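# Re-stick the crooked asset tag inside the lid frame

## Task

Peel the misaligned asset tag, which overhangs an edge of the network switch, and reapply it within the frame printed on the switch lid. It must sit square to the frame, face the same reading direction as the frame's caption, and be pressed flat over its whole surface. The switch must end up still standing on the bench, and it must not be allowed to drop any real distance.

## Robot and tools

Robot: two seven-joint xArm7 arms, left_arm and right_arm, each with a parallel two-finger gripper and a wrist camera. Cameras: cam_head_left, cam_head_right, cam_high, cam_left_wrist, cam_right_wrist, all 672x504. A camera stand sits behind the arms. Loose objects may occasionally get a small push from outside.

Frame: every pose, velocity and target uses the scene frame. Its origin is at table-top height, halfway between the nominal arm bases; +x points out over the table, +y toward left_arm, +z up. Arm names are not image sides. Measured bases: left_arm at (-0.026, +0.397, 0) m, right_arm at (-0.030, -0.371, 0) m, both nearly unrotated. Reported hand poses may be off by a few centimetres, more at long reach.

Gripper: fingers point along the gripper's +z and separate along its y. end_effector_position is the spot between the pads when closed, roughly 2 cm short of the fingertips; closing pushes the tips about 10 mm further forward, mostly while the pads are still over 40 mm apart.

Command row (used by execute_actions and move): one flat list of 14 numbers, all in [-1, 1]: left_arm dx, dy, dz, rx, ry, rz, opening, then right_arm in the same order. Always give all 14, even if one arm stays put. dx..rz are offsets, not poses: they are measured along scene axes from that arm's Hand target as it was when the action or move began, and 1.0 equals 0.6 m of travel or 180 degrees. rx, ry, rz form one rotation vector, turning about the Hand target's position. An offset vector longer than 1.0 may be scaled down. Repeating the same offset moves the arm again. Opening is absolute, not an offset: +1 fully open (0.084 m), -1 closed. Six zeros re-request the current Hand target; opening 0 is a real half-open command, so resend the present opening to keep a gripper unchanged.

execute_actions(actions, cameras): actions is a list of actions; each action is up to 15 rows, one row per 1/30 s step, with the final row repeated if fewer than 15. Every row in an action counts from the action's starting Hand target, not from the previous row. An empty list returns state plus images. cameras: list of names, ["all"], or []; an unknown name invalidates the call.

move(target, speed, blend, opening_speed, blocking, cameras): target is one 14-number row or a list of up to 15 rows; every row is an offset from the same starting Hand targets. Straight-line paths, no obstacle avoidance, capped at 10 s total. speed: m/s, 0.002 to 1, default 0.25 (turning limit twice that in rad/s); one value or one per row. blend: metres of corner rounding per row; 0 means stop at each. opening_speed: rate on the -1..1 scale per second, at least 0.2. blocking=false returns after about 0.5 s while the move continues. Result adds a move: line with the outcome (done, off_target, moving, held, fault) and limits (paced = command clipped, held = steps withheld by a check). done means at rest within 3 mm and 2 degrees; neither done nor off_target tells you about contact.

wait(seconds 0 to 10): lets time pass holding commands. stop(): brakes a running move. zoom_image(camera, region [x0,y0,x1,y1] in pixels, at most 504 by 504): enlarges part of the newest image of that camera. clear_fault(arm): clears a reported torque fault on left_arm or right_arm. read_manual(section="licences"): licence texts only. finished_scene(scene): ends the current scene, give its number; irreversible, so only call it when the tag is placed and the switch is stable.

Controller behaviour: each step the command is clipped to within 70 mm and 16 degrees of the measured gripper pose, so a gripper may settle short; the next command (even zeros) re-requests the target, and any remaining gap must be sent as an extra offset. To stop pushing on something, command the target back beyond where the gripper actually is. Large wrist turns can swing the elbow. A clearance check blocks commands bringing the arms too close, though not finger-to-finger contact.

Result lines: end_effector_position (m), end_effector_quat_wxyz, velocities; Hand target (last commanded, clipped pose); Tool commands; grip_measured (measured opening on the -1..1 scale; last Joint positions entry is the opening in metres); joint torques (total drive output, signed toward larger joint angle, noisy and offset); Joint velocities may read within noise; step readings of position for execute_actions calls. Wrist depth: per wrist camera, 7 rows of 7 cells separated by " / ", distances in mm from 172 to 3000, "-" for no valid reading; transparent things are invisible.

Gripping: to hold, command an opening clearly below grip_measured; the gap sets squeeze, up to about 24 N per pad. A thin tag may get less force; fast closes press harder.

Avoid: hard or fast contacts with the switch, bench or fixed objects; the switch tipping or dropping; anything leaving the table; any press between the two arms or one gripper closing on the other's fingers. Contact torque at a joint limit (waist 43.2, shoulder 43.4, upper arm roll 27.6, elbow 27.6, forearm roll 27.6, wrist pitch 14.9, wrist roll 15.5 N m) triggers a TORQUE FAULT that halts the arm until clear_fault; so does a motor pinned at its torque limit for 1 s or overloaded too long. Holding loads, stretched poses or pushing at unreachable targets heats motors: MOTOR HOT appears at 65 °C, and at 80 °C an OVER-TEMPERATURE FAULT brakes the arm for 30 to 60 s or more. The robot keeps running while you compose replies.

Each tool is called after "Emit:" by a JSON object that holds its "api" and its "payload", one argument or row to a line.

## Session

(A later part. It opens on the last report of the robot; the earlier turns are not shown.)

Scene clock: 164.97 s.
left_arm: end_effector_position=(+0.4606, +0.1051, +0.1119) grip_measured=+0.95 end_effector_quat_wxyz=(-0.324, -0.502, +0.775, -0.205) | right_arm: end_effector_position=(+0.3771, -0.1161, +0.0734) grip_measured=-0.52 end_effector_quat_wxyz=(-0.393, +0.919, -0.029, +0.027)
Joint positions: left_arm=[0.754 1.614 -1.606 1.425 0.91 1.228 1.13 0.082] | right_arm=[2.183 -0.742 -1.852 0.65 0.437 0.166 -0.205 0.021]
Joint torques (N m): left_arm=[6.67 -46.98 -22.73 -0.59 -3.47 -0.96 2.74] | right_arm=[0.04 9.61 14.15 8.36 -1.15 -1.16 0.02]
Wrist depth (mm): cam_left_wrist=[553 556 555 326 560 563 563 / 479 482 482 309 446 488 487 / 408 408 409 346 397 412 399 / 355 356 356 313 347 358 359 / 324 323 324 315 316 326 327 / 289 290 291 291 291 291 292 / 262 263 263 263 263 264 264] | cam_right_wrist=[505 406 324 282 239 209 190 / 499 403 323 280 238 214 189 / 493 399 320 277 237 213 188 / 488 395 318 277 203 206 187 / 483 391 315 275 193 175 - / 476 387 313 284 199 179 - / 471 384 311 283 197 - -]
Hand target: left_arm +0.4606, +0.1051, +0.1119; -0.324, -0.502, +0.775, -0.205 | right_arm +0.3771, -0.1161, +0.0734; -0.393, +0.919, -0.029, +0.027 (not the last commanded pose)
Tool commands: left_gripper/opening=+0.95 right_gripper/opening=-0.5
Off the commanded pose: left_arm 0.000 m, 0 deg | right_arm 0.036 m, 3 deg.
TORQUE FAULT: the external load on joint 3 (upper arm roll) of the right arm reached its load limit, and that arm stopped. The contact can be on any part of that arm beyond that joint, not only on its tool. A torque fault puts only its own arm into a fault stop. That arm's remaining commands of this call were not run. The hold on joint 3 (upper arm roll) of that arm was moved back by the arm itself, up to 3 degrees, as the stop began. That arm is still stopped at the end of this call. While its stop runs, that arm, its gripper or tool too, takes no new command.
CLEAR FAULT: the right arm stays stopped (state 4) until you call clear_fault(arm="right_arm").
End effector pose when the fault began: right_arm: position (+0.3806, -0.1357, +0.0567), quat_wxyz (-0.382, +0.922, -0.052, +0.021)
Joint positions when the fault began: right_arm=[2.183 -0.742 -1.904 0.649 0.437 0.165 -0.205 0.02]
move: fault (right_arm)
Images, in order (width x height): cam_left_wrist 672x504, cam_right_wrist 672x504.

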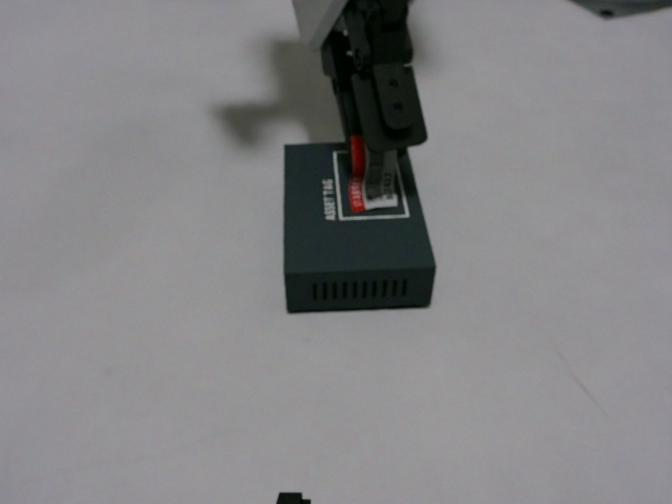

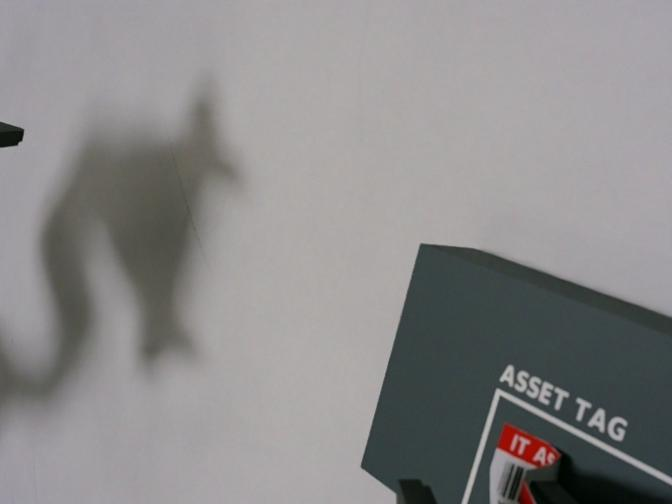

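Emit:
{"api": "clear_fault", "payload": {
  "arm": "right_arm"
}}

Emit:
{"api": "move", "payload": {
  "target": [0,0,0,0,0,0,0.95,-0.006,-0.06,0.03,0,0,0,-0.4],
  "speed": 0.03,
  "cameras": ["cam_left_wrist","cam_right_wrist"]
}}

Emit:
{"api": "zoom_image", "payload": {
  "camera": "cam_left_wrist",
  "region": [260, 130, 440, 310]
}}

Scene clock: 165.83 s.
left_arm: end_effector_position=(+0.4606, +0.1051, +0.1119) grip_measured=+0.95 end_effector_quat_wxyz=(-0.324, -0.502, +0.775, -0.205) | right_arm: end_effector_position=(+0.3771, -0.1161, +0.0734) grip_measured=-0.52 end_effector_quat_wxyz=(-0.393, +0.919, -0.029, +0.027)
Joint positions: left_arm=[0.754 1.614 -1.606 1.425 0.91 1.228 1.13 0.082] | right_arm=[2.183 -0.742 -1.852 0.65 0.437 0.166 -0.205 0.021]
Joint torques (N m): left_arm=[6.79 -46.49 -22.94 -0.72 -3.82 -0.87 2.74] | right_arm=[0.25 9.49 14.13 8.31 -1 -1.06 0.04]
Wrist depth (mm): cam_left_wrist=[553 556 554 327 560 562 563 / 479 481 482 308 447 485 488 / 408 409 410 347 397 413 400 / 355 357 357 313 347 358 359 / 323 324 325 316 316 326 327 / 289 289 290 290 291 292 292 / 262 262 262 263 264 264 264] | cam_right_wrist=[506 407 325 281 240 209 190 / 500 404 323 280 239 214 189 / 495 399 321 278 238 213 188 / 488 395 318 277 202 206 188 / 481 391 316 275 194 175 - / 477 388 313 285 192 179 - / 472 384 312 284 198 - -]
Hand target: left_arm +0.4606, +0.1051, +0.1119; -0.324, -0.502, +0.775, -0.205 | right_arm +0.3771, -0.1161, +0.0734; -0.393, +0.919, -0.029, +0.027 (not the last commanded pose)
Tool commands: left_gripper/opening=+0.95 right_gripper/opening=-0.5
Off the commanded pose: left_arm 0.000 m, 0 deg | right_arm 0.036 m, 3 deg.
TORQUE FAULT, CONTINUED: the right arm's stop, for the torque fault of joint 3 (upper arm roll) that an earlier result reported, is over. The call counts as one of the actions that you can send in this scene. The hold on joint 3 (upper arm roll) of that arm was moved back by the arm itself, up to 3 degrees, as the stop began. That arm's target is now where it stood when the stop ended, not its last command. That arm's gripper keeps its grip as last carried out, and that arm accepts commands again: back off and push less far.
CLEAR FAULT: your call cleared the right arm's torque fault. If a joint's load stays at its limit, that arm stops again at once.

Scene clock: 167.63 s.
left_arm: end_effector_position=(+0.4606, +0.1051, +0.1119) grip_measured=+0.95 end_effector_quat_wxyz=(-0.324, -0.502, +0.775, -0.205) | right_arm: end_effector_position=(+0.3735, -0.1521, +0.0914) grip_measured=-0.42 end_effector_quat_wxyz=(-0.393, +0.919, -0.029, +0.027)
Joint positions: left_arm=[0.754 1.614 -1.606 1.425 0.91 1.228 1.13 0.082] | right_arm=[1.986 -0.686 -1.753 0.609 0.426 0.275 -0.22 0.026]
Joint torques (N m): left_arm=[6.59 -46.6 -22.76 -0.72 -3.43 -0.76 2.55] | right_arm=[-5.09 11.55 12.85 8.15 -4.09 0.16 -1.42]
Wrist depth (mm): cam_left_wrist=[551 557 555 317 560 563 566 / 479 481 482 350 465 487 486 / 408 409 396 348 397 412 398 / 355 356 356 335 347 358 359 / 323 324 324 325 326 327 327 / 289 289 290 290 291 291 292 / 262 262 263 263 263 264 264] | cam_right_wrist=[559 449 359 310 264 230 209 / 549 443 355 308 262 229 208 / 540 439 353 306 261 228 207 / 536 436 350 305 259 233 206 / 534 430 347 302 225 196 178 / 526 428 344 300 216 195 177 / 520 424 343 299 216 188 176]
Hand target: left_arm +0.4606, +0.1051, +0.1119; -0.324, -0.502, +0.775, -0.205 | right_arm +0.3735, -0.1521, +0.0914; -0.393, +0.919, -0.029, +0.027
Off the commanded pose: left_arm 0.000 m, 0 deg | right_arm 0.000 m, 0 deg.
move: done
Images, in order (width x height): cam_left_wrist 672x504, cam_right_wrist 672x504.

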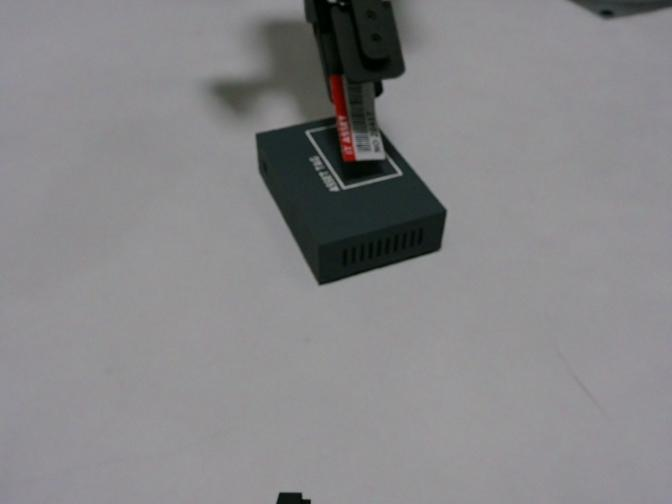

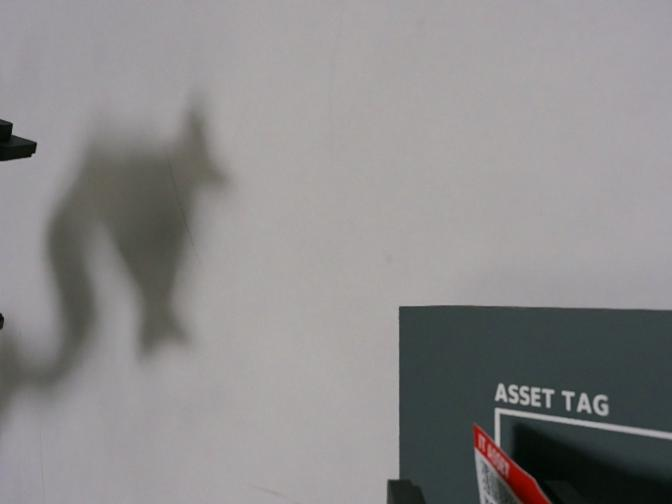

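Scaled by 2.800 from the camera's 672x504 image, which has a finer 960x720 frame.

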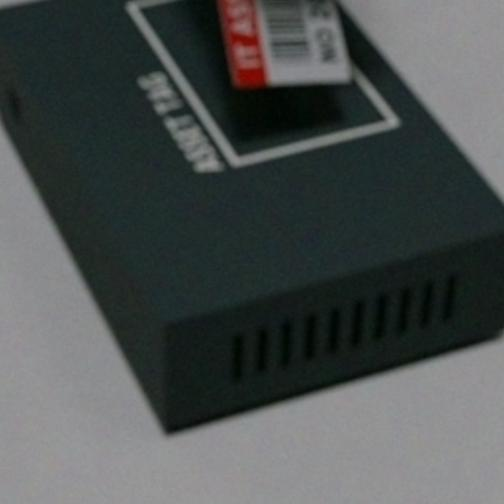

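Emit:
{"api": "move", "payload": {
  "target": [0,0,0,0,0,0,0.95,0,0,0,0,0,0,-1],
  "opening_speed": 1
}}

Emit:
{"api": "move", "payload": {
  "target": [0,0,0,0,0,0,0.95,0,-0.03,0.06,0,0,0,-1],
  "speed": 0.08,
  "cameras": ["cam_left_wrist","cam_right_wrist"]
}}

Emit:
{"api": "zoom_image", "payload": {
  "camera": "cam_right_wrist",
  "region": [350, 250, 672, 504]
}}

Emit:
{"api": "zoom_image", "payload": {
  "camera": "cam_left_wrist",
  "region": [240, 0, 480, 300]
}}

Scene clock: 169.20 s.
left_arm: end_effector_position=(+0.4606, +0.1051, +0.1119) grip_measured=+0.95 end_effector_quat_wxyz=(-0.324, -0.502, +0.775, -0.205) | right_arm: end_effector_position=(+0.3735, -0.1521, +0.0914) grip_measured=-1.00 end_effector_quat_wxyz=(-0.393, +0.919, -0.029, +0.027)
Joint positions: left_arm=[0.754 1.614 -1.606 1.425 0.91 1.228 1.13 0.082] | right_arm=[1.986 -0.686 -1.753 0.609 0.426 0.275 -0.22 0]
Joint torques (N m): left_arm=[6.58 -46.3 -22.86 -0.64 -3.57 -0.82 2.75] | right_arm=[-5.23 11.87 13.01 8.13 -3.96 0.25 -1.33]
Wrist depth (mm): cam_left_wrist=[552 557 556 329 560 561 564 / 481 479 482 340 465 486 488 / 408 410 396 346 397 413 399 / 355 356 357 336 347 359 360 / 323 324 324 325 326 326 327 / 289 289 290 291 291 292 292 / 262 262 263 263 263 264 264] | cam_right_wrist=[559 449 358 310 264 230 209 / 552 444 356 308 262 229 208 / 542 439 353 306 261 228 207 / 537 435 350 305 260 234 206 / 532 431 349 302 225 196 178 / 525 427 345 300 217 195 177 / 521 422 343 300 208 188 176]
Hand target: left_arm +0.4606, +0.1051, +0.1119; -0.324, -0.502, +0.775, -0.205 | right_arm +0.3735, -0.1521, +0.0914; -0.393, +0.919, -0.029, +0.027
Off the commanded pose: left_arm 0.000 m, 0 deg | right_arm 0.000 m, 0 deg.
move: done

Scene clock: 170.33 s.
left_arm: end_effector_position=(+0.4606, +0.1051, +0.1119) grip_measured=+0.95 end_effector_quat_wxyz=(-0.324, -0.502, +0.775, -0.205) | right_arm: end_effector_position=(+0.3735, -0.1701, +0.1274) grip_measured=-1.00 end_effector_quat_wxyz=(-0.393, +0.919, -0.029, +0.027)
Joint positions: left_arm=[0.754 1.614 -1.606 1.425 0.91 1.228 1.13 0.082] | right_arm=[1.79 -0.621 -1.591 0.606 0.421 0.402 -0.178 0]
Joint torques (N m): left_arm=[6.4 -46.33 -22.67 -0.83 -3.26 -1.09 2.69] | right_arm=[-4.8 9.57 12.48 9.92 -3.86 0.13 1.4]
Wrist depth (mm): cam_left_wrist=[552 554 555 329 561 561 564 / 478 481 482 462 485 485 487 / 408 408 395 360 397 414 399 / 355 356 357 335 346 357 359 / 322 324 325 325 326 326 326 / 289 290 290 290 292 292 292 / 262 263 262 263 264 264 264] | cam_right_wrist=[659 529 423 352 312 272 247 / 650 524 421 351 311 271 246 / 594 519 416 349 308 269 245 / 636 516 413 346 307 268 244 / 586 511 410 344 265 238 211 / 624 507 407 342 263 230 210 / 614 501 405 327 262 229 208]
Hand target: left_arm +0.4606, +0.1051, +0.1119; -0.324, -0.502, +0.775, -0.205 | right_arm +0.3735, -0.1701, +0.1274; -0.393, +0.919, -0.029, +0.027
Off the commanded pose: left_arm 0.000 m, 0 deg | right_arm 0.000 m, 0 deg.
move: done
Images, in order (width x height): cam_left_wrist 672x504, cam_right_wrist 672x504.

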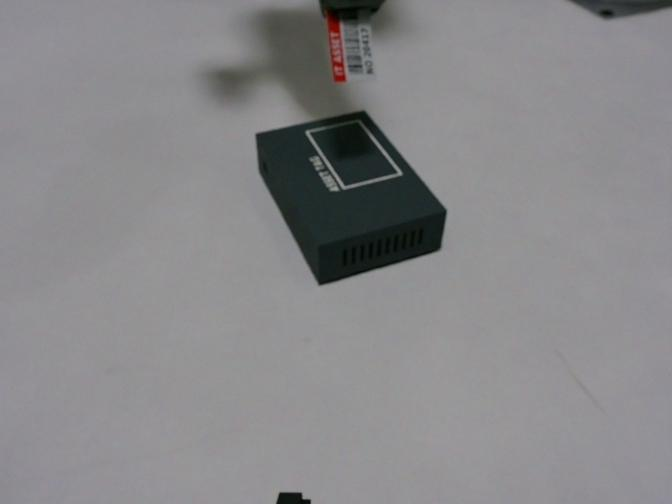

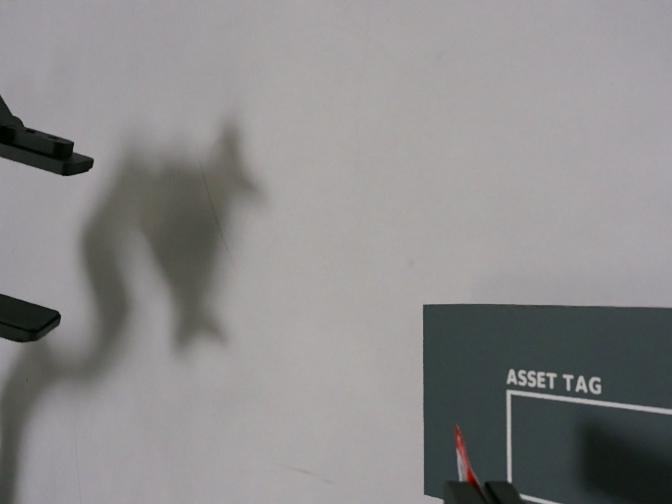

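Scaled by 1.565 from the camera's 672x504 image, which has a finer 960x720 frame.

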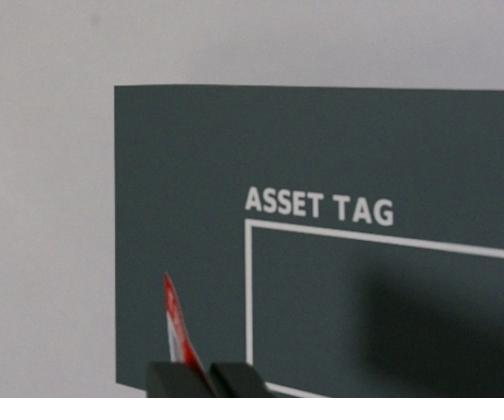

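Scaled by 1.680 from the camera's 672x504 image, which has a finer 960x720 frame.

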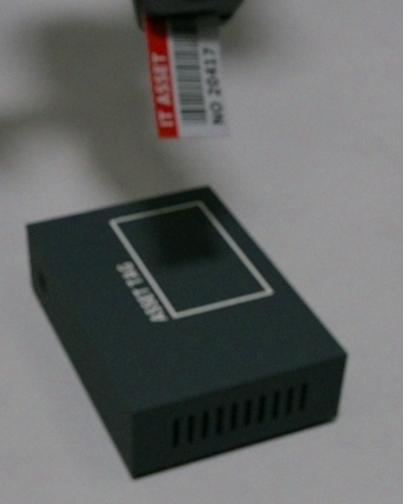

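Emit:
{"api": "move", "payload": {
  "target": [-0.1527,-0.0673,0,0,0,0.1128,0.95,-0.01,-0.05,-0.02,0.0552,-0.0041,0,-1],
  "speed": 0.15,
  "cameras": ["cam_left_wrist"]
}}

Emit:
{"api": "zoom_image", "payload": {
  "camera": "cam_left_wrist",
  "region": [240, 50, 480, 290]
}}

Scene clock: 175.27 s.
left_arm: end_effector_position=(+0.3690, +0.0647, +0.1119) grip_measured=+0.95 end_effector_quat_wxyz=(+0.283, +0.631, -0.675, +0.259) | right_arm: end_effector_position=(+0.3675, -0.2001, +0.1154) grip_measured=-1.00 end_effector_quat_wxyz=(-0.471, +0.881, -0.028, +0.030)
Joint positions: left_arm=[0.952 1.532 -1.489 0.887 1.248 0.756 0.486 0.082] | right_arm=[1.693 -0.825 -1.682 0.576 0.4 0.431 -0.353 0]
Joint torques (N m): left_arm=[6.8 -33.63 -15.76 -2.03 2.5 -4.41 -2.62] | right_arm=[-5.21 3.49 9.5 7.83 -3.77 0.66 -1.4]
Wrist depth (mm): cam_left_wrist=[548 551 552 310 529 557 559 / 479 478 481 442 462 483 485 / 407 407 409 358 396 412 397 / 355 355 356 312 346 357 359 / 323 324 315 298 307 325 326 / 289 289 289 290 290 291 291 / 262 262 263 263 263 263 264] | cam_right_wrist=[1037 692 520 393 331 274 243 / 1022 687 516 390 329 273 242 / 1230 679 509 387 326 272 240 / 842 663 504 383 324 270 239 / 371 653 498 380 262 228 202 / 390 643 493 377 259 226 201 / 359 632 489 354 258 224 199]
Hand target: left_arm +0.3690, +0.0647, +0.1119; +0.282, +0.631, -0.675, +0.259 | right_arm +0.3675, -0.2001, +0.1154; -0.471, +0.881, -0.028, +0.030
Off the commanded pose: left_arm 0.000 m, 0 deg | right_arm 0.000 m, 0 deg.
move: done
Images, in order (width x height): cam_left_wrist 672x504.

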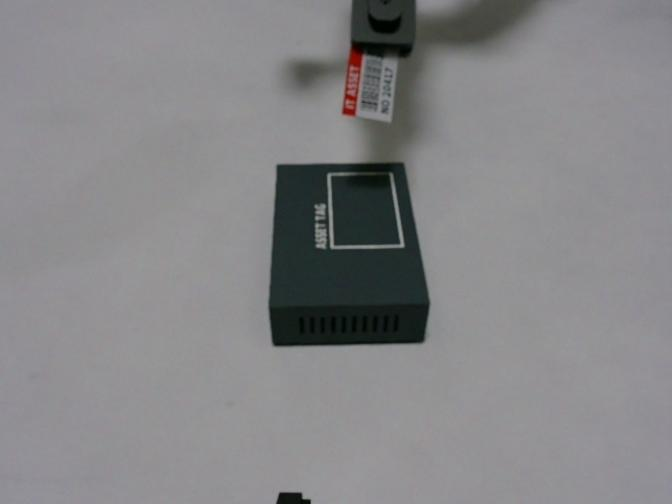

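Scaled by 2.100 from the camera's 672x504 image, which has a finer 960x720 frame.

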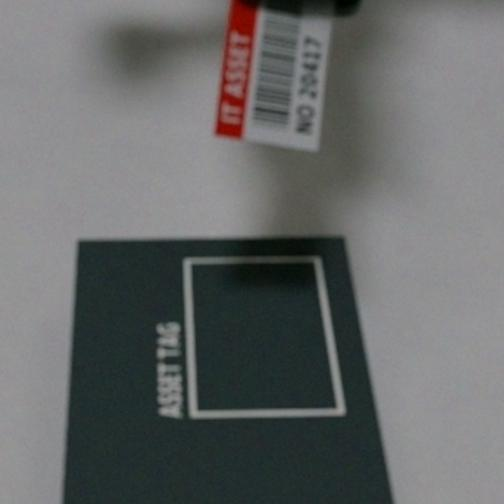

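Emit:
{"api": "move", "payload": {
  "target": [0,0,0,0,0,0,0.95,0.0138,0.0528,-0.0507,0,0,0.0889,-1],
  "speed": 0.1,
  "cameras": ["cam_left_wrist"]
}}

Emit:
{"api": "zoom_image", "payload": {
  "camera": "cam_left_wrist",
  "region": [260, 110, 440, 290]
}}

Scene clock: 181.13 s.
left_arm: end_effector_position=(+0.3690, +0.0647, +0.1119) grip_measured=+0.95 end_effector_quat_wxyz=(+0.282, +0.631, -0.675, +0.259) | right_arm: end_effector_position=(+0.3758, -0.1684, +0.0850) grip_measured=-1.00 end_effector_quat_wxyz=(-0.471, +0.876, +0.094, -0.036)
Joint positions: left_arm=[0.952 1.532 -1.489 0.887 1.248 0.756 0.485 0.082] | right_arm=[2.011 -0.883 -1.913 0.813 0.253 0.645 -0.403 0]
Joint torques (N m): left_arm=[6.96 -33.82 -15.74 -1.99 2.83 -4.1 -2.83] | right_arm=[5.76 6.79 10.77 11.33 -3.06 0.79 -1.37]
Wrist depth (mm): cam_left_wrist=[550 551 552 306 558 556 560 / 478 477 481 306 463 482 486 / 407 408 409 334 396 412 396 / 354 354 356 312 347 358 358 / 323 324 315 299 308 326 326 / 290 289 290 291 290 291 292 / 261 262 262 262 263 263 264] | cam_right_wrist=[886 589 442 335 281 234 206 / 861 581 438 331 279 232 205 / 311 571 434 329 278 231 204 / 828 566 428 326 251 220 203 / 801 557 424 323 225 195 185 / 320 547 420 340 223 194 - / 899 540 415 338 212 185 -]
Hand target: left_arm +0.3690, +0.0647, +0.1119; +0.282, +0.631, -0.675, +0.259 | right_arm +0.3758, -0.1684, +0.0850; -0.471, +0.876, +0.095, -0.036
Off the commanded pose: left_arm 0.000 m, 0 deg | right_arm 0.000 m, 0 deg.
move: done
Images, in order (width x height): cam_left_wrist 672x504.

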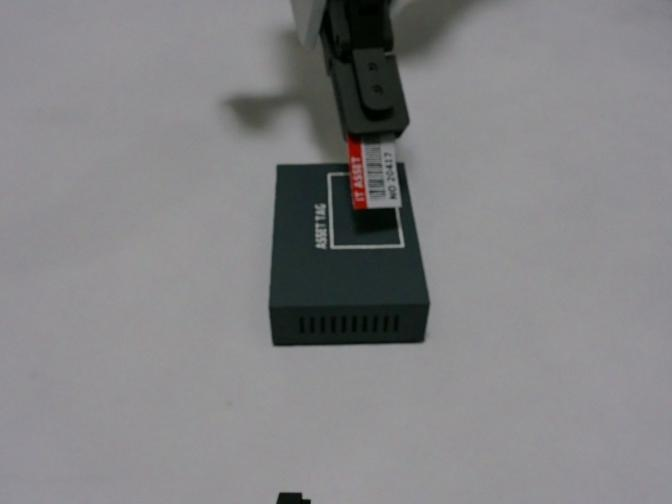

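Scaled by 2.800 from the camera's 672x504 image, which has a finer 960x720 frame.

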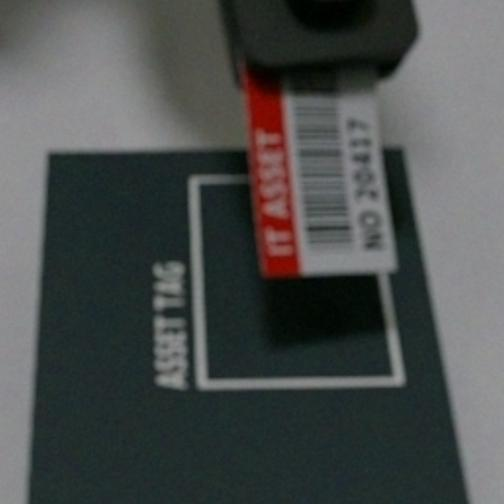

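Emit:
{"api": "move", "payload": {
  "target": [0,0,0,0,0,0,0.95,0.0057,0,-0.023,0,0,-0.0083,-1],
  "speed": 0.06,
  "cameras": ["cam_left_wrist"]
}}

Emit:
{"api": "zoom_image", "payload": {
  "camera": "cam_left_wrist",
  "region": [260, 110, 440, 290]
}}

Scene clock: 183.20 s.
left_arm: end_effector_position=(+0.3690, +0.0647, +0.1119) grip_measured=+0.95 end_effector_quat_wxyz=(+0.282, +0.631, -0.675, +0.259) | right_arm: end_effector_position=(+0.3792, -0.1684, +0.0712) grip_measured=-1.00 end_effector_quat_wxyz=(-0.471, +0.878, +0.083, -0.030)
Joint positions: left_arm=[0.952 1.532 -1.489 0.887 1.248 0.756 0.485 0.082] | right_arm=[2.034 -0.908 -1.946 0.81 0.253 0.598 -0.414 0]
Joint torques (N m): left_arm=[7.08 -33.77 -15.91 -2.29 2.51 -4.46 -2.85] | right_arm=[5.43 7.56 10.97 6.99 0.93 -1.43 -1.49]
Wrist depth (mm): cam_left_wrist=[548 552 550 313 557 556 558 / 479 478 479 316 462 485 486 / 407 407 408 321 396 411 398 / 355 354 355 312 346 358 358 / 323 324 315 299 307 325 325 / 289 289 290 289 291 292 291 / 262 262 262 262 263 263 263] | cam_right_wrist=[952 545 407 307 259 215 191 / 930 536 405 306 258 223 189 / 767 528 399 303 256 221 188 / 661 520 395 301 243 220 188 / 751 512 392 319 204 185 182 / 635 506 388 314 202 183 - / 824 499 385 313 192 175 -]
Hand target: left_arm +0.3690, +0.0647, +0.1119; +0.282, +0.631, -0.675, +0.259 | right_arm +0.3792, -0.1684, +0.0712; -0.471, +0.878, +0.083, -0.030
Off the commanded pose: left_arm 0.000 m, 0 deg | right_arm 0.000 m, 0 deg.
move: done
Images, in order (width x height): cam_left_wrist 672x504.

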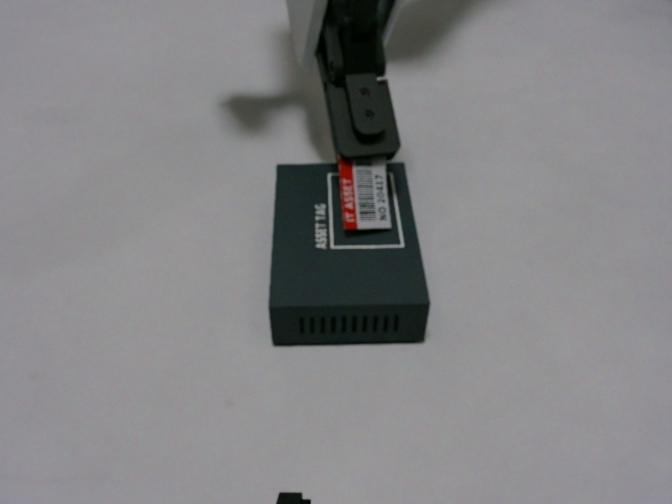

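Scaled by 2.800 from the camera's 672x504 image, which has a finer 960x720 frame.

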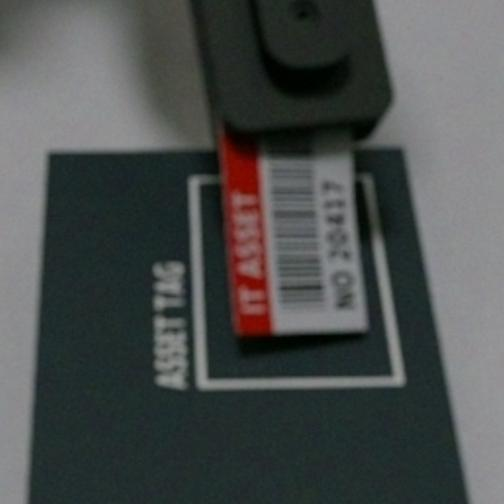

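Emit:
{"api": "move", "payload": {
  "target": [0,0,0,0,0,0,0.95,0,0.0008,-0.0135,0,0,-0.002,-1],
  "speed": 0.03,
  "cameras": ["cam_left_wrist"]
}}

Emit:
{"api": "zoom_image", "payload": {
  "camera": "cam_left_wrist",
  "region": [260, 110, 440, 290]
}}

Scene clock: 184.60 s.
left_arm: end_effector_position=(+0.3690, +0.0647, +0.1119) grip_measured=+0.95 end_effector_quat_wxyz=(+0.282, +0.631, -0.675, +0.259) | right_arm: end_effector_position=(+0.3792, -0.1679, +0.0631) grip_measured=-1.00 end_effector_quat_wxyz=(-0.471, +0.878, +0.080, -0.028)
Joint positions: left_arm=[0.952 1.532 -1.489 0.887 1.248 0.756 0.485 0.082] | right_arm=[2.047 -0.923 -1.965 0.809 0.25 0.577 -0.423 0]
Joint torques (N m): left_arm=[6.82 -33.65 -15.96 -1.82 2.49 -4.33 -2.79] | right_arm=[5.92 7.48 11.14 4.94 -3.36 -1.36 -1.43]
Wrist depth (mm): cam_left_wrist=[550 552 552 317 554 558 559 / 477 478 459 322 463 482 484 / 407 407 408 328 396 412 398 / 354 355 355 313 346 358 358 / 323 324 315 299 307 325 326 / 289 290 290 290 290 291 292 / 262 262 262 263 264 264 264] | cam_right_wrist=[908 517 388 311 247 205 181 / 881 509 385 308 245 212 180 / 738 502 382 306 243 210 179 / 713 494 376 303 231 209 178 / 822 488 373 302 191 186 178 / 689 480 368 222 189 172 - / 784 523 365 223 198 - -]
Hand target: left_arm +0.3690, +0.0647, +0.1119; +0.282, +0.631, -0.675, +0.259 | right_arm +0.3792, -0.1679, +0.0631; -0.471, +0.878, +0.080, -0.028
Off the commanded pose: left_arm 0.000 m, 0 deg | right_arm 0.000 m, 0 deg.
move: done
Images, in order (width x height): cam_left_wrist 672x504.

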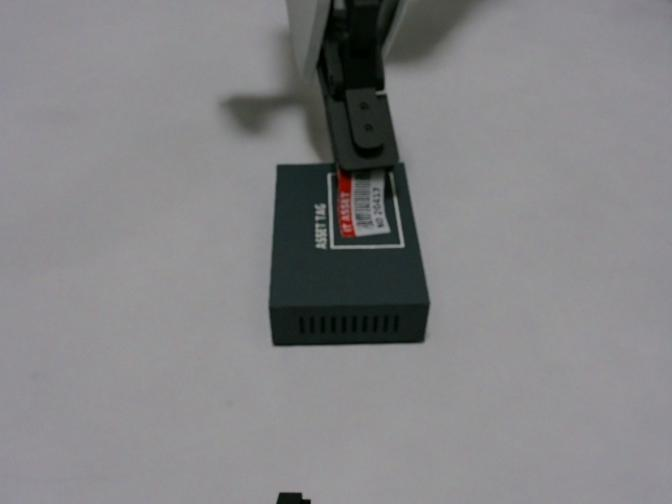

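Scaled by 2.800 from the camera's 672x504 image, which has a finer 960x720 frame.

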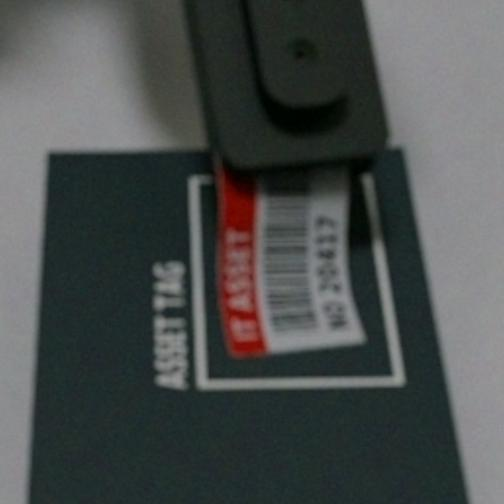

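Emit:
{"api": "move", "payload": {
  "target": [0,0,0,0,0,0,0.95,-0.006,0,0.001,0,-0.04,0,-1],
  "speed": 0.03,
  "cameras": ["cam_left_wrist"]
}}

Emit:
{"api": "zoom_image", "payload": {
  "camera": "cam_left_wrist",
  "region": [260, 110, 440, 290]
}}

Scene clock: 188.13 s.
left_arm: end_effector_position=(+0.3690, +0.0647, +0.1119) grip_measured=+0.95 end_effector_quat_wxyz=(+0.282, +0.631, -0.675, +0.259) | right_arm: end_effector_position=(+0.3756, -0.1679, +0.0637) grip_measured=-1.00 end_effector_quat_wxyz=(-0.465, +0.878, +0.110, +0.027)
Joint positions: left_arm=[0.952 1.532 -1.489 0.887 1.248 0.756 0.485 0.082] | right_arm=[1.99 -0.937 -1.92 0.727 0.231 0.458 -0.513 0]
Joint torques (N m): left_arm=[6.84 -33.6 -15.76 -2 2.62 -4.53 -2.72] | right_arm=[-5.12 6.71 15.73 4.36 -3.65 -1.56 -1.35]
Wrist depth (mm): cam_left_wrist=[549 553 552 325 530 560 563 / 477 478 460 323 462 482 486 / 407 408 408 334 395 412 397 / 355 355 355 313 346 357 358 / 322 324 314 299 307 325 326 / 289 290 289 290 291 291 291 / 262 262 262 263 263 263 264] | cam_right_wrist=[948 599 432 327 273 229 199 / 952 555 415 318 266 224 196 / 666 528 395 309 261 224 193 / 785 497 384 315 243 219 189 / 728 480 371 308 199 182 185 / 613 481 355 223 194 177 - / 642 453 343 221 198 - -]
Hand target: left_arm +0.3690, +0.0647, +0.1119; +0.282, +0.631, -0.675, +0.259 | right_arm +0.3756, -0.1679, +0.0637; -0.465, +0.878, +0.110, +0.027
Off the commanded pose: left_arm 0.000 m, 0 deg | right_arm 0.000 m, 0 deg.
move: done
Images, in order (width x height): cam_left_wrist 672x504.

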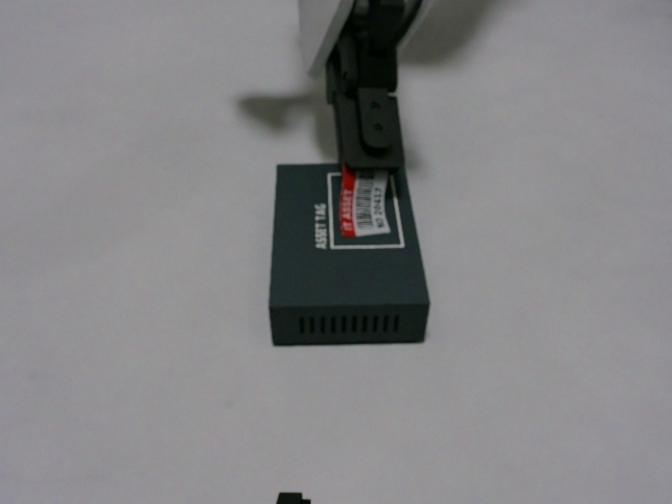

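Scaled by 2.800 from the camera's 672x504 image, which has a finer 960x720 frame.

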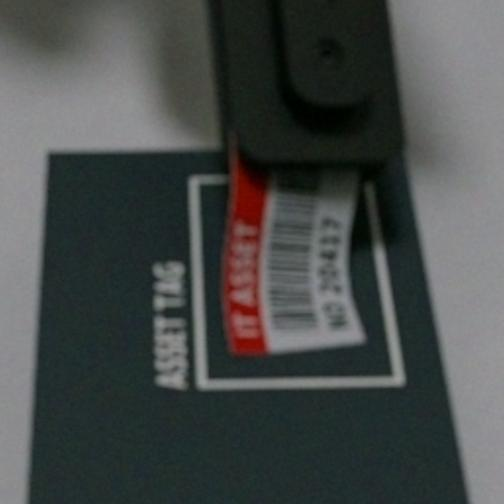

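Emit:
{"api": "move", "payload": {
  "target": [0,0,0,0,0,0,0.95,0,0,0.012,0,0,0,-1],
  "speed": 0.02,
  "cameras": ["cam_left_wrist"]
}}

Emit:
{"api": "zoom_image", "payload": {
  "camera": "cam_left_wrist",
  "region": [260, 110, 440, 290]
}}

Scene clock: 189.53 s.
left_arm: end_effector_position=(+0.3690, +0.0647, +0.1119) grip_measured=+0.95 end_effector_quat_wxyz=(+0.282, +0.631, -0.675, +0.259) | right_arm: end_effector_position=(+0.3756, -0.1679, +0.0708) grip_measured=-1.00 end_effector_quat_wxyz=(-0.465, +0.878, +0.110, +0.027)
Joint positions: left_arm=[0.952 1.532 -1.489 0.887 1.248 0.756 0.485 0.082] | right_arm=[1.975 -0.924 -1.9 0.723 0.236 0.469 -0.504 0]
Joint torques (N m): left_arm=[6.97 -33.01 -15.98 -2.14 2.5 -4.22 -2.73] | right_arm=[-5.71 14.3 16.23 5.78 2.69 0.6 1.51]
Wrist depth (mm): cam_left_wrist=[551 550 551 321 531 560 560 / 478 477 480 315 462 483 484 / 406 407 407 334 395 411 398 / 355 355 356 311 346 358 358 / 323 323 315 303 308 325 326 / 288 289 290 290 291 291 292 / 262 262 263 262 263 263 264] | cam_right_wrist=[1128 629 451 343 284 239 208 / 880 580 434 331 278 232 204 / 668 551 411 321 268 227 199 / 818 517 396 309 265 228 197 / 746 495 383 316 209 189 193 / 614 503 370 311 204 180 - / 667 473 357 298 208 176 -]
Hand target: left_arm +0.3690, +0.0647, +0.1119; +0.282, +0.631, -0.675, +0.259 | right_arm +0.3756, -0.1679, +0.0709; -0.465, +0.878, +0.110, +0.027
Off the commanded pose: left_arm 0.000 m, 0 deg | right_arm 0.000 m, 0 deg.
move: done
Images, in order (width x height): cam_left_wrist 672x504.

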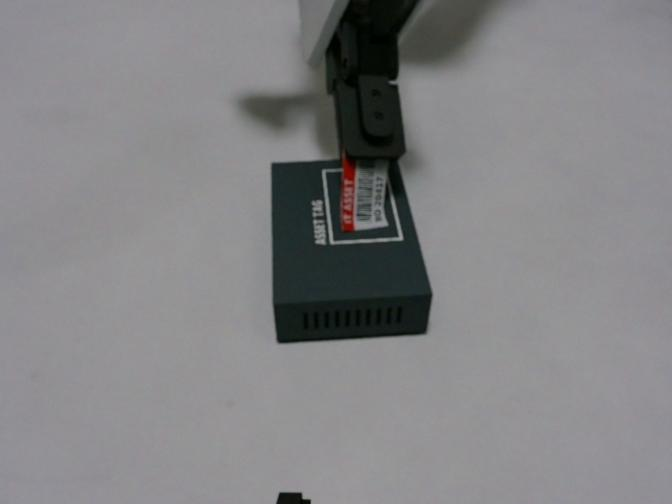

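Scaled by 2.800 from the camera's 672x504 image, which has a finer 960x720 frame.

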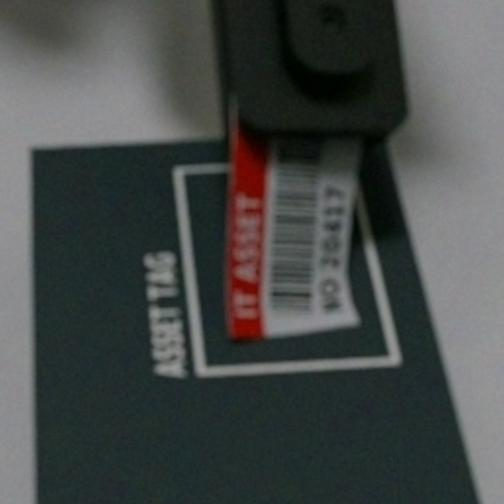

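Emit:
{"api": "move", "payload": {
  "target": [
    [0,0,0,0,0,0,0.95,0,0,-0.009,0,0,0,-1],
    [0.0365,-0.2382,-0.0758,0,0,0,1,0,0,-0.009,0,0,0,-1]
  ],
  "speed": [0.03,0.15],
  "cameras": ["cam_left_wrist"]
}}

Scene clock: 194.07 s.
left_arm: end_effector_position=(+0.3909, -0.0782, +0.0664) grip_measured=+1.00 end_effector_quat_wxyz=(+0.283, +0.631, -0.675, +0.259) | right_arm: end_effector_position=(+0.3756, -0.1679, +0.0655) grip_measured=-1.00 end_effector_quat_wxyz=(-0.465, +0.878, +0.110, +0.027)
Joint positions: left_arm=[0.453 1.573 -1.389 1.269 1.377 0.639 0.343 0.084] | right_arm=[1.986 -0.933 -1.915 0.726 0.233 0.46 -0.511 0]
Joint torques (N m): left_arm=[-7.02 -28.61 -17.06 1.66 -2.37 -1.93 2.79] | right_arm=[5.41 6.73 11.13 9.79 -3.67 -1.43 -1.36]
Wrist depth (mm): cam_left_wrist=[449 448 450 213 179 - 453 / 373 391 391 232 185 361 394 / 332 333 333 333 198 196 335 / 289 289 290 290 188 185 291 / 263 264 264 224 212 212 266 / 236 236 236 201 195 201 237 / 214 214 214 181 182 182 215] | cam_right_wrist=[1134 535 438 331 276 231 201 / 199 207 389 322 269 225 198 / 195 196 197 297 265 227 196 / 196 223 385 297 256 222 191 / 198 238 375 311 202 185 188 / 201 240 359 297 196 179 - / 220 207 225 303 201 - -]
Hand target: left_arm +0.3909, -0.0782, +0.0664; +0.282, +0.631, -0.675, +0.259 | right_arm +0.3756, -0.1679, +0.0655; -0.465, +0.878, +0.110, +0.027
Off the commanded pose: left_arm 0.000 m, 0 deg | right_arm 0.000 m, 0 deg.
move: done
Images, in order (width x height): cam_left_wrist 672x504.

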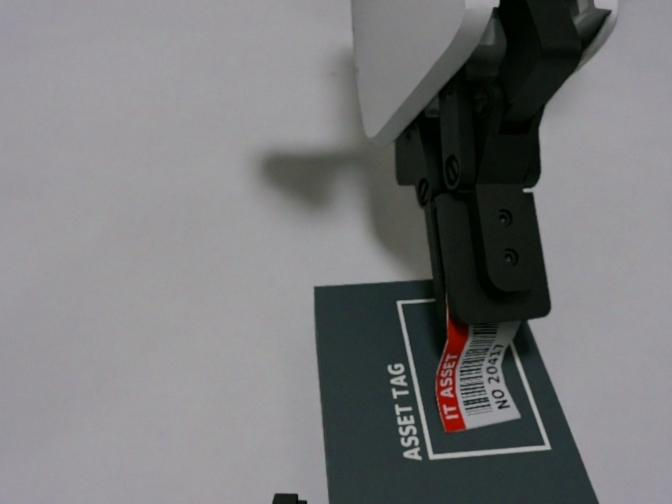

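Emit:
{"api": "move", "payload": {
  "target": [-0.0054,-0.0705,-0.0707,0,0,0,1,0,0,0,0,0,0,-1],
  "speed": 0.06
}}

Emit:
{"api": "move", "payload": {
  "target": [0,0,0,0,0,0,-0.5,0,0,0,0,0,0,-1],
  "opening_speed": 0.7
}}

Emit:
{"api": "move", "payload": {
  "target": [
    [0,0,0,0,0,0,-0.8,0,0,0.03,0,0,0,-1],
    [0,0,0,0,0,0,-0.8,0,0.0,0.09,0,0,0,-1],
    [0,0,0,0,0,0,-0.8,0,-0.05,0.13,0,0,0,-1]
  ],
  "speed": [0.012,0.015,0.08],
  "cameras": ["cam_left_wrist","cam_right_wrist"]
}}

Scene clock: 196.20 s.
left_arm: end_effector_position=(+0.3877, -0.1204, +0.0240) grip_measured=+1.00 end_effector_quat_wxyz=(+0.283, +0.631, -0.675, +0.259) | right_arm: end_effector_position=(+0.3756, -0.1679, +0.0655) grip_measured=-1.00 end_effector_quat_wxyz=(-0.465, +0.878, +0.110, +0.027)
Joint positions: left_arm=[0.302 1.635 -1.33 1.409 1.435 0.581 0.324 0.084] | right_arm=[1.986 -0.933 -1.915 0.726 0.233 0.46 -0.511 0]
Joint torques (N m): left_arm=[-7.13 -28.75 -16.95 1.32 2.7 -4.51 0.74] | right_arm=[5.69 6.58 10.87 9.72 -3.61 -1.54 -1.36]
Wrist depth (mm): cam_left_wrist=[356 356 356 - - - 359 / 309 309 309 - - - 312 / 263 264 263 264 - - 265 / 229 229 230 230 - - 231 / 209 209 209 - - - 204 / 187 187 182 - - - 188 / 173 173 173 - - - -] | cam_right_wrist=[1134 608 438 331 276 231 202 / 851 617 393 196 269 225 198 / 196 191 197 191 252 227 196 / 194 189 185 187 185 204 191 / 195 189 186 227 203 182 188 / 198 191 188 234 196 178 - / - 195 191 217 201 - -]
Hand target: left_arm +0.3877, -0.1205, +0.0240; +0.282, +0.631, -0.675, +0.259 | right_arm +0.3756, -0.1679, +0.0655; -0.465, +0.878, +0.110, +0.027
Off the commanded pose: left_arm 0.000 m, 0 deg | right_arm 0.000 m, 0 deg.
move: done

Scene clock: 198.57 s.
left_arm: end_effector_position=(+0.3876, -0.1205, +0.0239) grip_measured=+0.85 end_effector_quat_wxyz=(+0.282, +0.631, -0.675, +0.259) | right_arm: end_effector_position=(+0.3756, -0.1679, +0.0655) grip_measured=-1.00 end_effector_quat_wxyz=(-0.465, +0.878, +0.110, +0.027)
Joint positions: left_arm=[0.302 1.635 -1.33 1.409 1.435 0.581 0.324 0.078] | right_arm=[1.986 -0.933 -1.915 0.726 0.233 0.46 -0.511 0]
Joint torques (N m): left_arm=[-0.25 -41.05 -14.68 0.12 0.54 -1.03 2.66] | right_arm=[5.73 6.54 10.97 9.75 -3.55 -1.48 -1.39]
Wrist depth (mm): cam_left_wrist=[356 356 356 - - - 360 / 309 310 310 - - - 311 / 263 263 264 264 - - 265 / 230 229 230 230 - - 231 / 209 209 209 - - - 205 / 187 187 183 - - - 188 / 173 173 174 - - - -] | cam_right_wrist=[1132 609 438 332 276 232 202 / 859 620 400 299 269 225 198 / 195 191 187 190 252 226 196 / 194 188 185 187 186 207 191 / 195 189 186 226 203 179 189 / 198 191 188 233 196 178 - / - 194 190 217 201 - -]
Hand target: left_arm +0.3877, -0.1205, +0.0240; +0.282, +0.631, -0.675, +0.259 | right_arm +0.3756, -0.1679, +0.0655; -0.465, +0.878, +0.110, +0.027
Off the commanded pose: left_arm 0.000 m, 0 deg | right_arm 0.000 m, 0 deg.
move: done

Scene clock: 204.03 s.
left_arm: end_effector_position=(+0.3877, -0.1205, +0.0240) grip_measured=+0.85 end_effector_quat_wxyz=(+0.282, +0.631, -0.675, +0.259) | right_arm: end_effector_position=(+0.3756, -0.1979, +0.1434) grip_measured=-1.00 end_effector_quat_wxyz=(-0.465, +0.878, +0.110, +0.027)
Joint positions: left_arm=[0.302 1.635 -1.33 1.409 1.435 0.581 0.324 0.078] | right_arm=[1.734 -0.814 -1.678 0.722 0.263 0.666 -0.424 0]
Joint torques (N m): left_arm=[3.18 -43.99 -16.9 -1.04 2.31 -1.36 2.31] | right_arm=[-5.47 11.87 14.96 12.58 -3 0.53 1.37]
Wrist depth (mm): cam_left_wrist=[357 357 357 - 358 - 359 / 310 310 297 286 311 286 312 / 263 264 264 264 265 265 266 / 229 230 230 231 230 230 231 / 209 209 210 - 175 175 210 / 187 187 183 - - - 188 / 174 174 174 - - - -] | cam_right_wrist=[1201 897 646 490 408 330 290 / 1213 831 620 474 398 330 284 / 275 279 517 462 267 313 278 / 263 258 262 255 254 292 272 / 331 260 263 256 255 270 247 / 346 657 268 260 287 263 234 / 920 637 540 264 277 256 229]
Hand target: left_arm +0.3877, -0.1205, +0.0240; +0.282, +0.631, -0.675, +0.259 | right_arm +0.3756, -0.1979, +0.1435; -0.465, +0.878, +0.110, +0.027
Off the commanded pose: left_arm 0.000 m, 0 deg | right_arm 0.000 m, 0 deg.
move: done
Images, in order (width x height): cam_left_wrist 672x504, cam_right_wrist 672x504.

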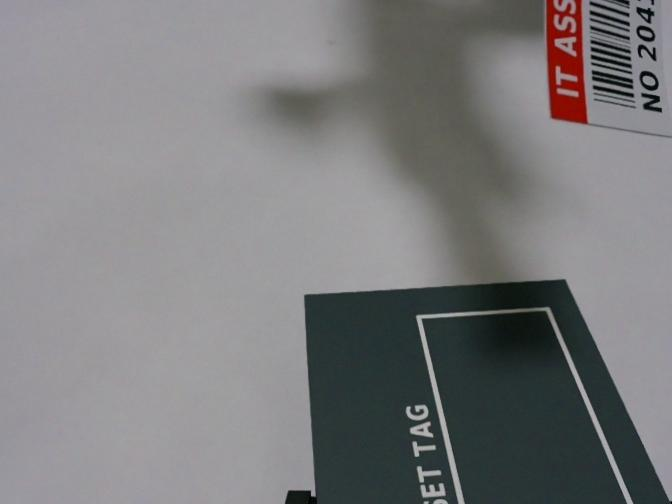

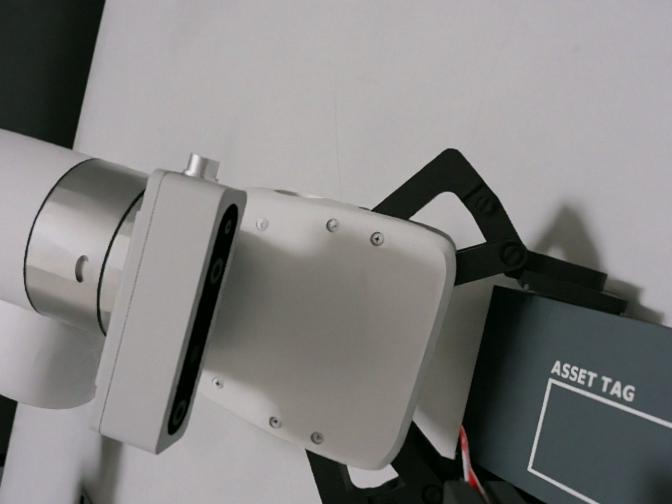

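Emit:
{"api": "move", "payload": {
  "target": [0,0,0,0,0,0,1,0,0,0,0,0,0,-1],
  "opening_speed": 0.8
}}

Emit:
{"api": "move", "payload": {
  "target": [
    [0.0054,0.0705,0.0707,0,0,0,1,0,0,0,0,0,0,-1],
    [-0.0311,0.3087,0.1465,0,0,0,0.95,0,0,0,0,0,0,-1]
  ],
  "speed": [0.06,0.2],
  "cameras": ["cam_left_wrist"]
}}

Emit:
{"api": "zoom_image", "payload": {
  "camera": "cam_left_wrist",
  "region": [240, 50, 480, 290]
}}

Scene clock: 208.37 s.
left_arm: end_effector_position=(+0.3876, -0.1205, +0.0239) grip_measured=+1.00 end_effector_quat_wxyz=(+0.282, +0.631, -0.675, +0.259) | right_arm: end_effector_position=(+0.3756, -0.1979, +0.1435) grip_measured=-1.00 end_effector_quat_wxyz=(-0.465, +0.878, +0.110, +0.027)
Joint positions: left_arm=[0.302 1.635 -1.33 1.409 1.435 0.581 0.324 0.084] | right_arm=[1.734 -0.814 -1.678 0.722 0.263 0.666 -0.424 0]
Joint torques (N m): left_arm=[3.38 -43.17 -18.76 -1 2.56 -2.11 1.99] | right_arm=[-5.17 11.77 15.18 9.73 -2.94 0.59 1.38]
Wrist depth (mm): cam_left_wrist=[355 356 355 - 357 - 359 / 308 309 296 285 298 286 311 / 263 263 263 264 264 265 265 / 229 229 229 229 230 230 231 / 209 209 209 - 174 175 210 / 187 187 182 - - - 188 / 173 173 173 - - - -] | cam_right_wrist=[1196 893 644 489 409 330 291 / 1199 834 621 475 398 330 283 / 275 279 518 461 267 314 278 / 264 258 261 256 255 258 272 / 332 261 264 257 255 271 247 / 346 657 267 260 287 264 235 / 919 637 543 265 280 259 229]
Hand target: left_arm +0.3877, -0.1205, +0.0240; +0.282, +0.631, -0.675, +0.259 | right_arm +0.3756, -0.1979, +0.1435; -0.465, +0.878, +0.110, +0.027
Off the commanded pose: left_arm 0.000 m, 0 deg | right_arm 0.000 m, 0 deg.
move: done

Scene clock: 211.60 s.
left_arm: end_effector_position=(+0.3690, +0.0647, +0.1119) grip_measured=+0.95 end_effector_quat_wxyz=(+0.282, +0.631, -0.675, +0.259) | right_arm: end_effector_position=(+0.3756, -0.1979, +0.1435) grip_measured=-1.00 end_effector_quat_wxyz=(-0.465, +0.878, +0.110, +0.027)
Joint positions: left_arm=[0.952 1.526 -1.487 0.886 1.243 0.75 0.487 0.082] | right_arm=[1.734 -0.814 -1.678 0.722 0.263 0.666 -0.424 0]
Joint torques (N m): left_arm=[6.8 -15.13 -21.93 -1.88 -2.35 -1.63 2.66] | right_arm=[-5.06 11.77 15.11 9.93 -3.09 0.44 1.33]
Wrist depth (mm): cam_left_wrist=[551 551 552 292 555 558 560 / 478 479 481 462 482 484 484 / 407 407 408 358 396 410 398 / 354 356 355 312 347 358 359 / 322 324 315 303 309 325 326 / 289 289 290 290 291 291 292 / 261 262 262 262 263 263 264] | cam_right_wrist=[1188 896 646 490 408 329 291 / 1207 831 620 474 398 329 284 / 358 374 589 463 384 321 279 / 356 673 541 443 375 314 274 / 363 659 542 432 367 272 249 / 791 614 523 416 355 264 234 / 914 640 512 387 353 257 229]
Hand target: left_arm +0.3690, +0.0647, +0.1119; +0.282, +0.631, -0.675, +0.259 | right_arm +0.3756, -0.1979, +0.1435; -0.465, +0.878, +0.110, +0.027
Off the commanded pose: left_arm 0.000 m, 0 deg | right_arm 0.000 m, 0 deg.
move: done
Images, in order (width x height): cam_left_wrist 672x504.

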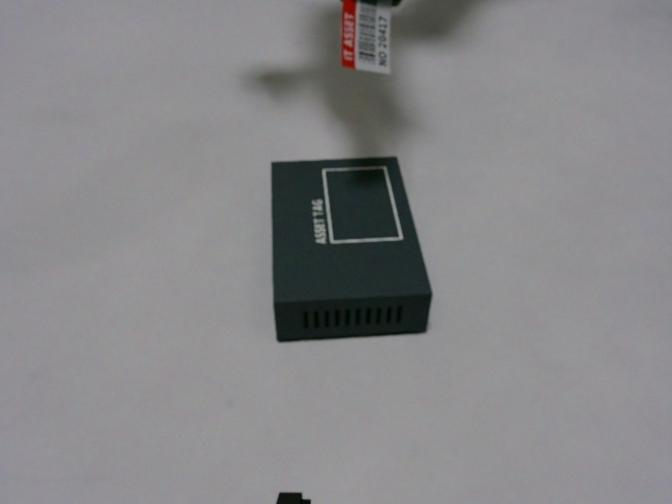

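Scaled by 2.100 from the camera's 672x504 image, which has a finer 960x720 frame.

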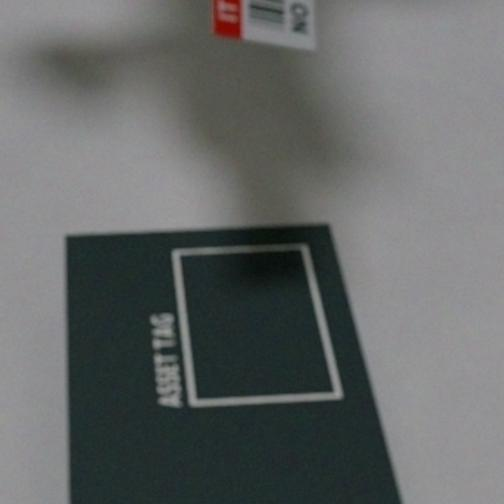

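Emit:
{"api": "move", "payload": {
  "target": [0,0,0,0,0,0,0.95,0.0073,0.0432,-0.0975,-0.0133,0.0865,0.0104,-1],
  "speed": 0.12,
  "cameras": ["cam_left_wrist"]
}}

Emit:
{"api": "zoom_image", "payload": {
  "camera": "cam_left_wrist",
  "region": [260, 110, 440, 290]
}}

Scene clock: 217.50 s.
left_arm: end_effector_position=(+0.3690, +0.0647, +0.1119) grip_measured=+0.95 end_effector_quat_wxyz=(+0.282, +0.631, -0.675, +0.259) | right_arm: end_effector_position=(+0.3800, -0.1720, +0.0850) grip_measured=-1.00 end_effector_quat_wxyz=(-0.458, +0.881, +0.061, -0.102)
Joint positions: left_arm=[0.952 1.526 -1.487 0.886 1.243 0.75 0.487 0.082] | right_arm=[2.084 -0.871 -1.968 0.912 0.228 0.78 -0.255 0]
Joint torques (N m): left_arm=[6.67 -15.04 -21.73 -2.03 -2.39 -1.69 2.65] | right_arm=[5.85 8.1 10.87 12.03 -2.83 0.96 1.44]
Wrist depth (mm): cam_left_wrist=[548 552 554 307 556 559 560 / 476 478 461 310 463 484 485 / 407 408 409 334 396 411 397 / 354 355 355 312 346 357 359 / 323 323 315 303 309 326 326 / 289 289 290 291 291 291 292 / 262 262 262 263 263 264 264] | cam_right_wrist=[728 504 368 301 245 208 184 / 755 485 376 307 250 217 186 / 631 503 385 301 255 220 189 / 747 523 395 307 221 206 185 / 811 543 406 329 215 186 - / 330 562 420 338 219 188 - / 1036 592 435 346 221 186 -]
Hand target: left_arm +0.3690, +0.0647, +0.1119; +0.282, +0.631, -0.675, +0.259 | right_arm +0.3800, -0.1720, +0.0850; -0.458, +0.881, +0.061, -0.102
Off the commanded pose: left_arm 0.000 m, 0 deg | right_arm 0.000 m, 0 deg.
move: done
Images, in order (width x height): cam_left_wrist 672x504.

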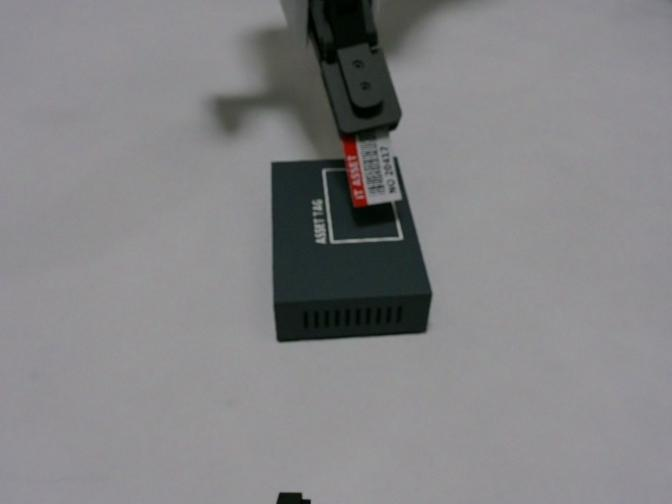

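Scaled by 2.800 from the camera's 672x504 image, which has a finer 960x720 frame.

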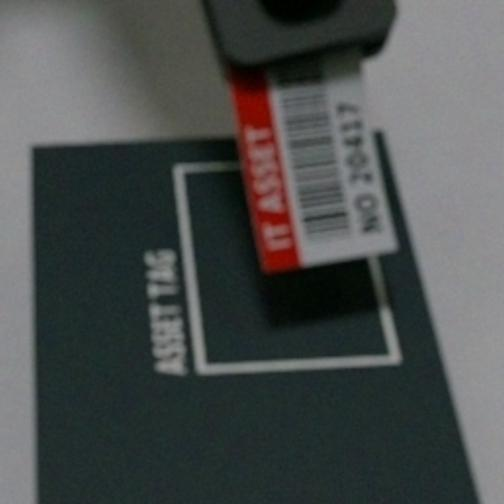

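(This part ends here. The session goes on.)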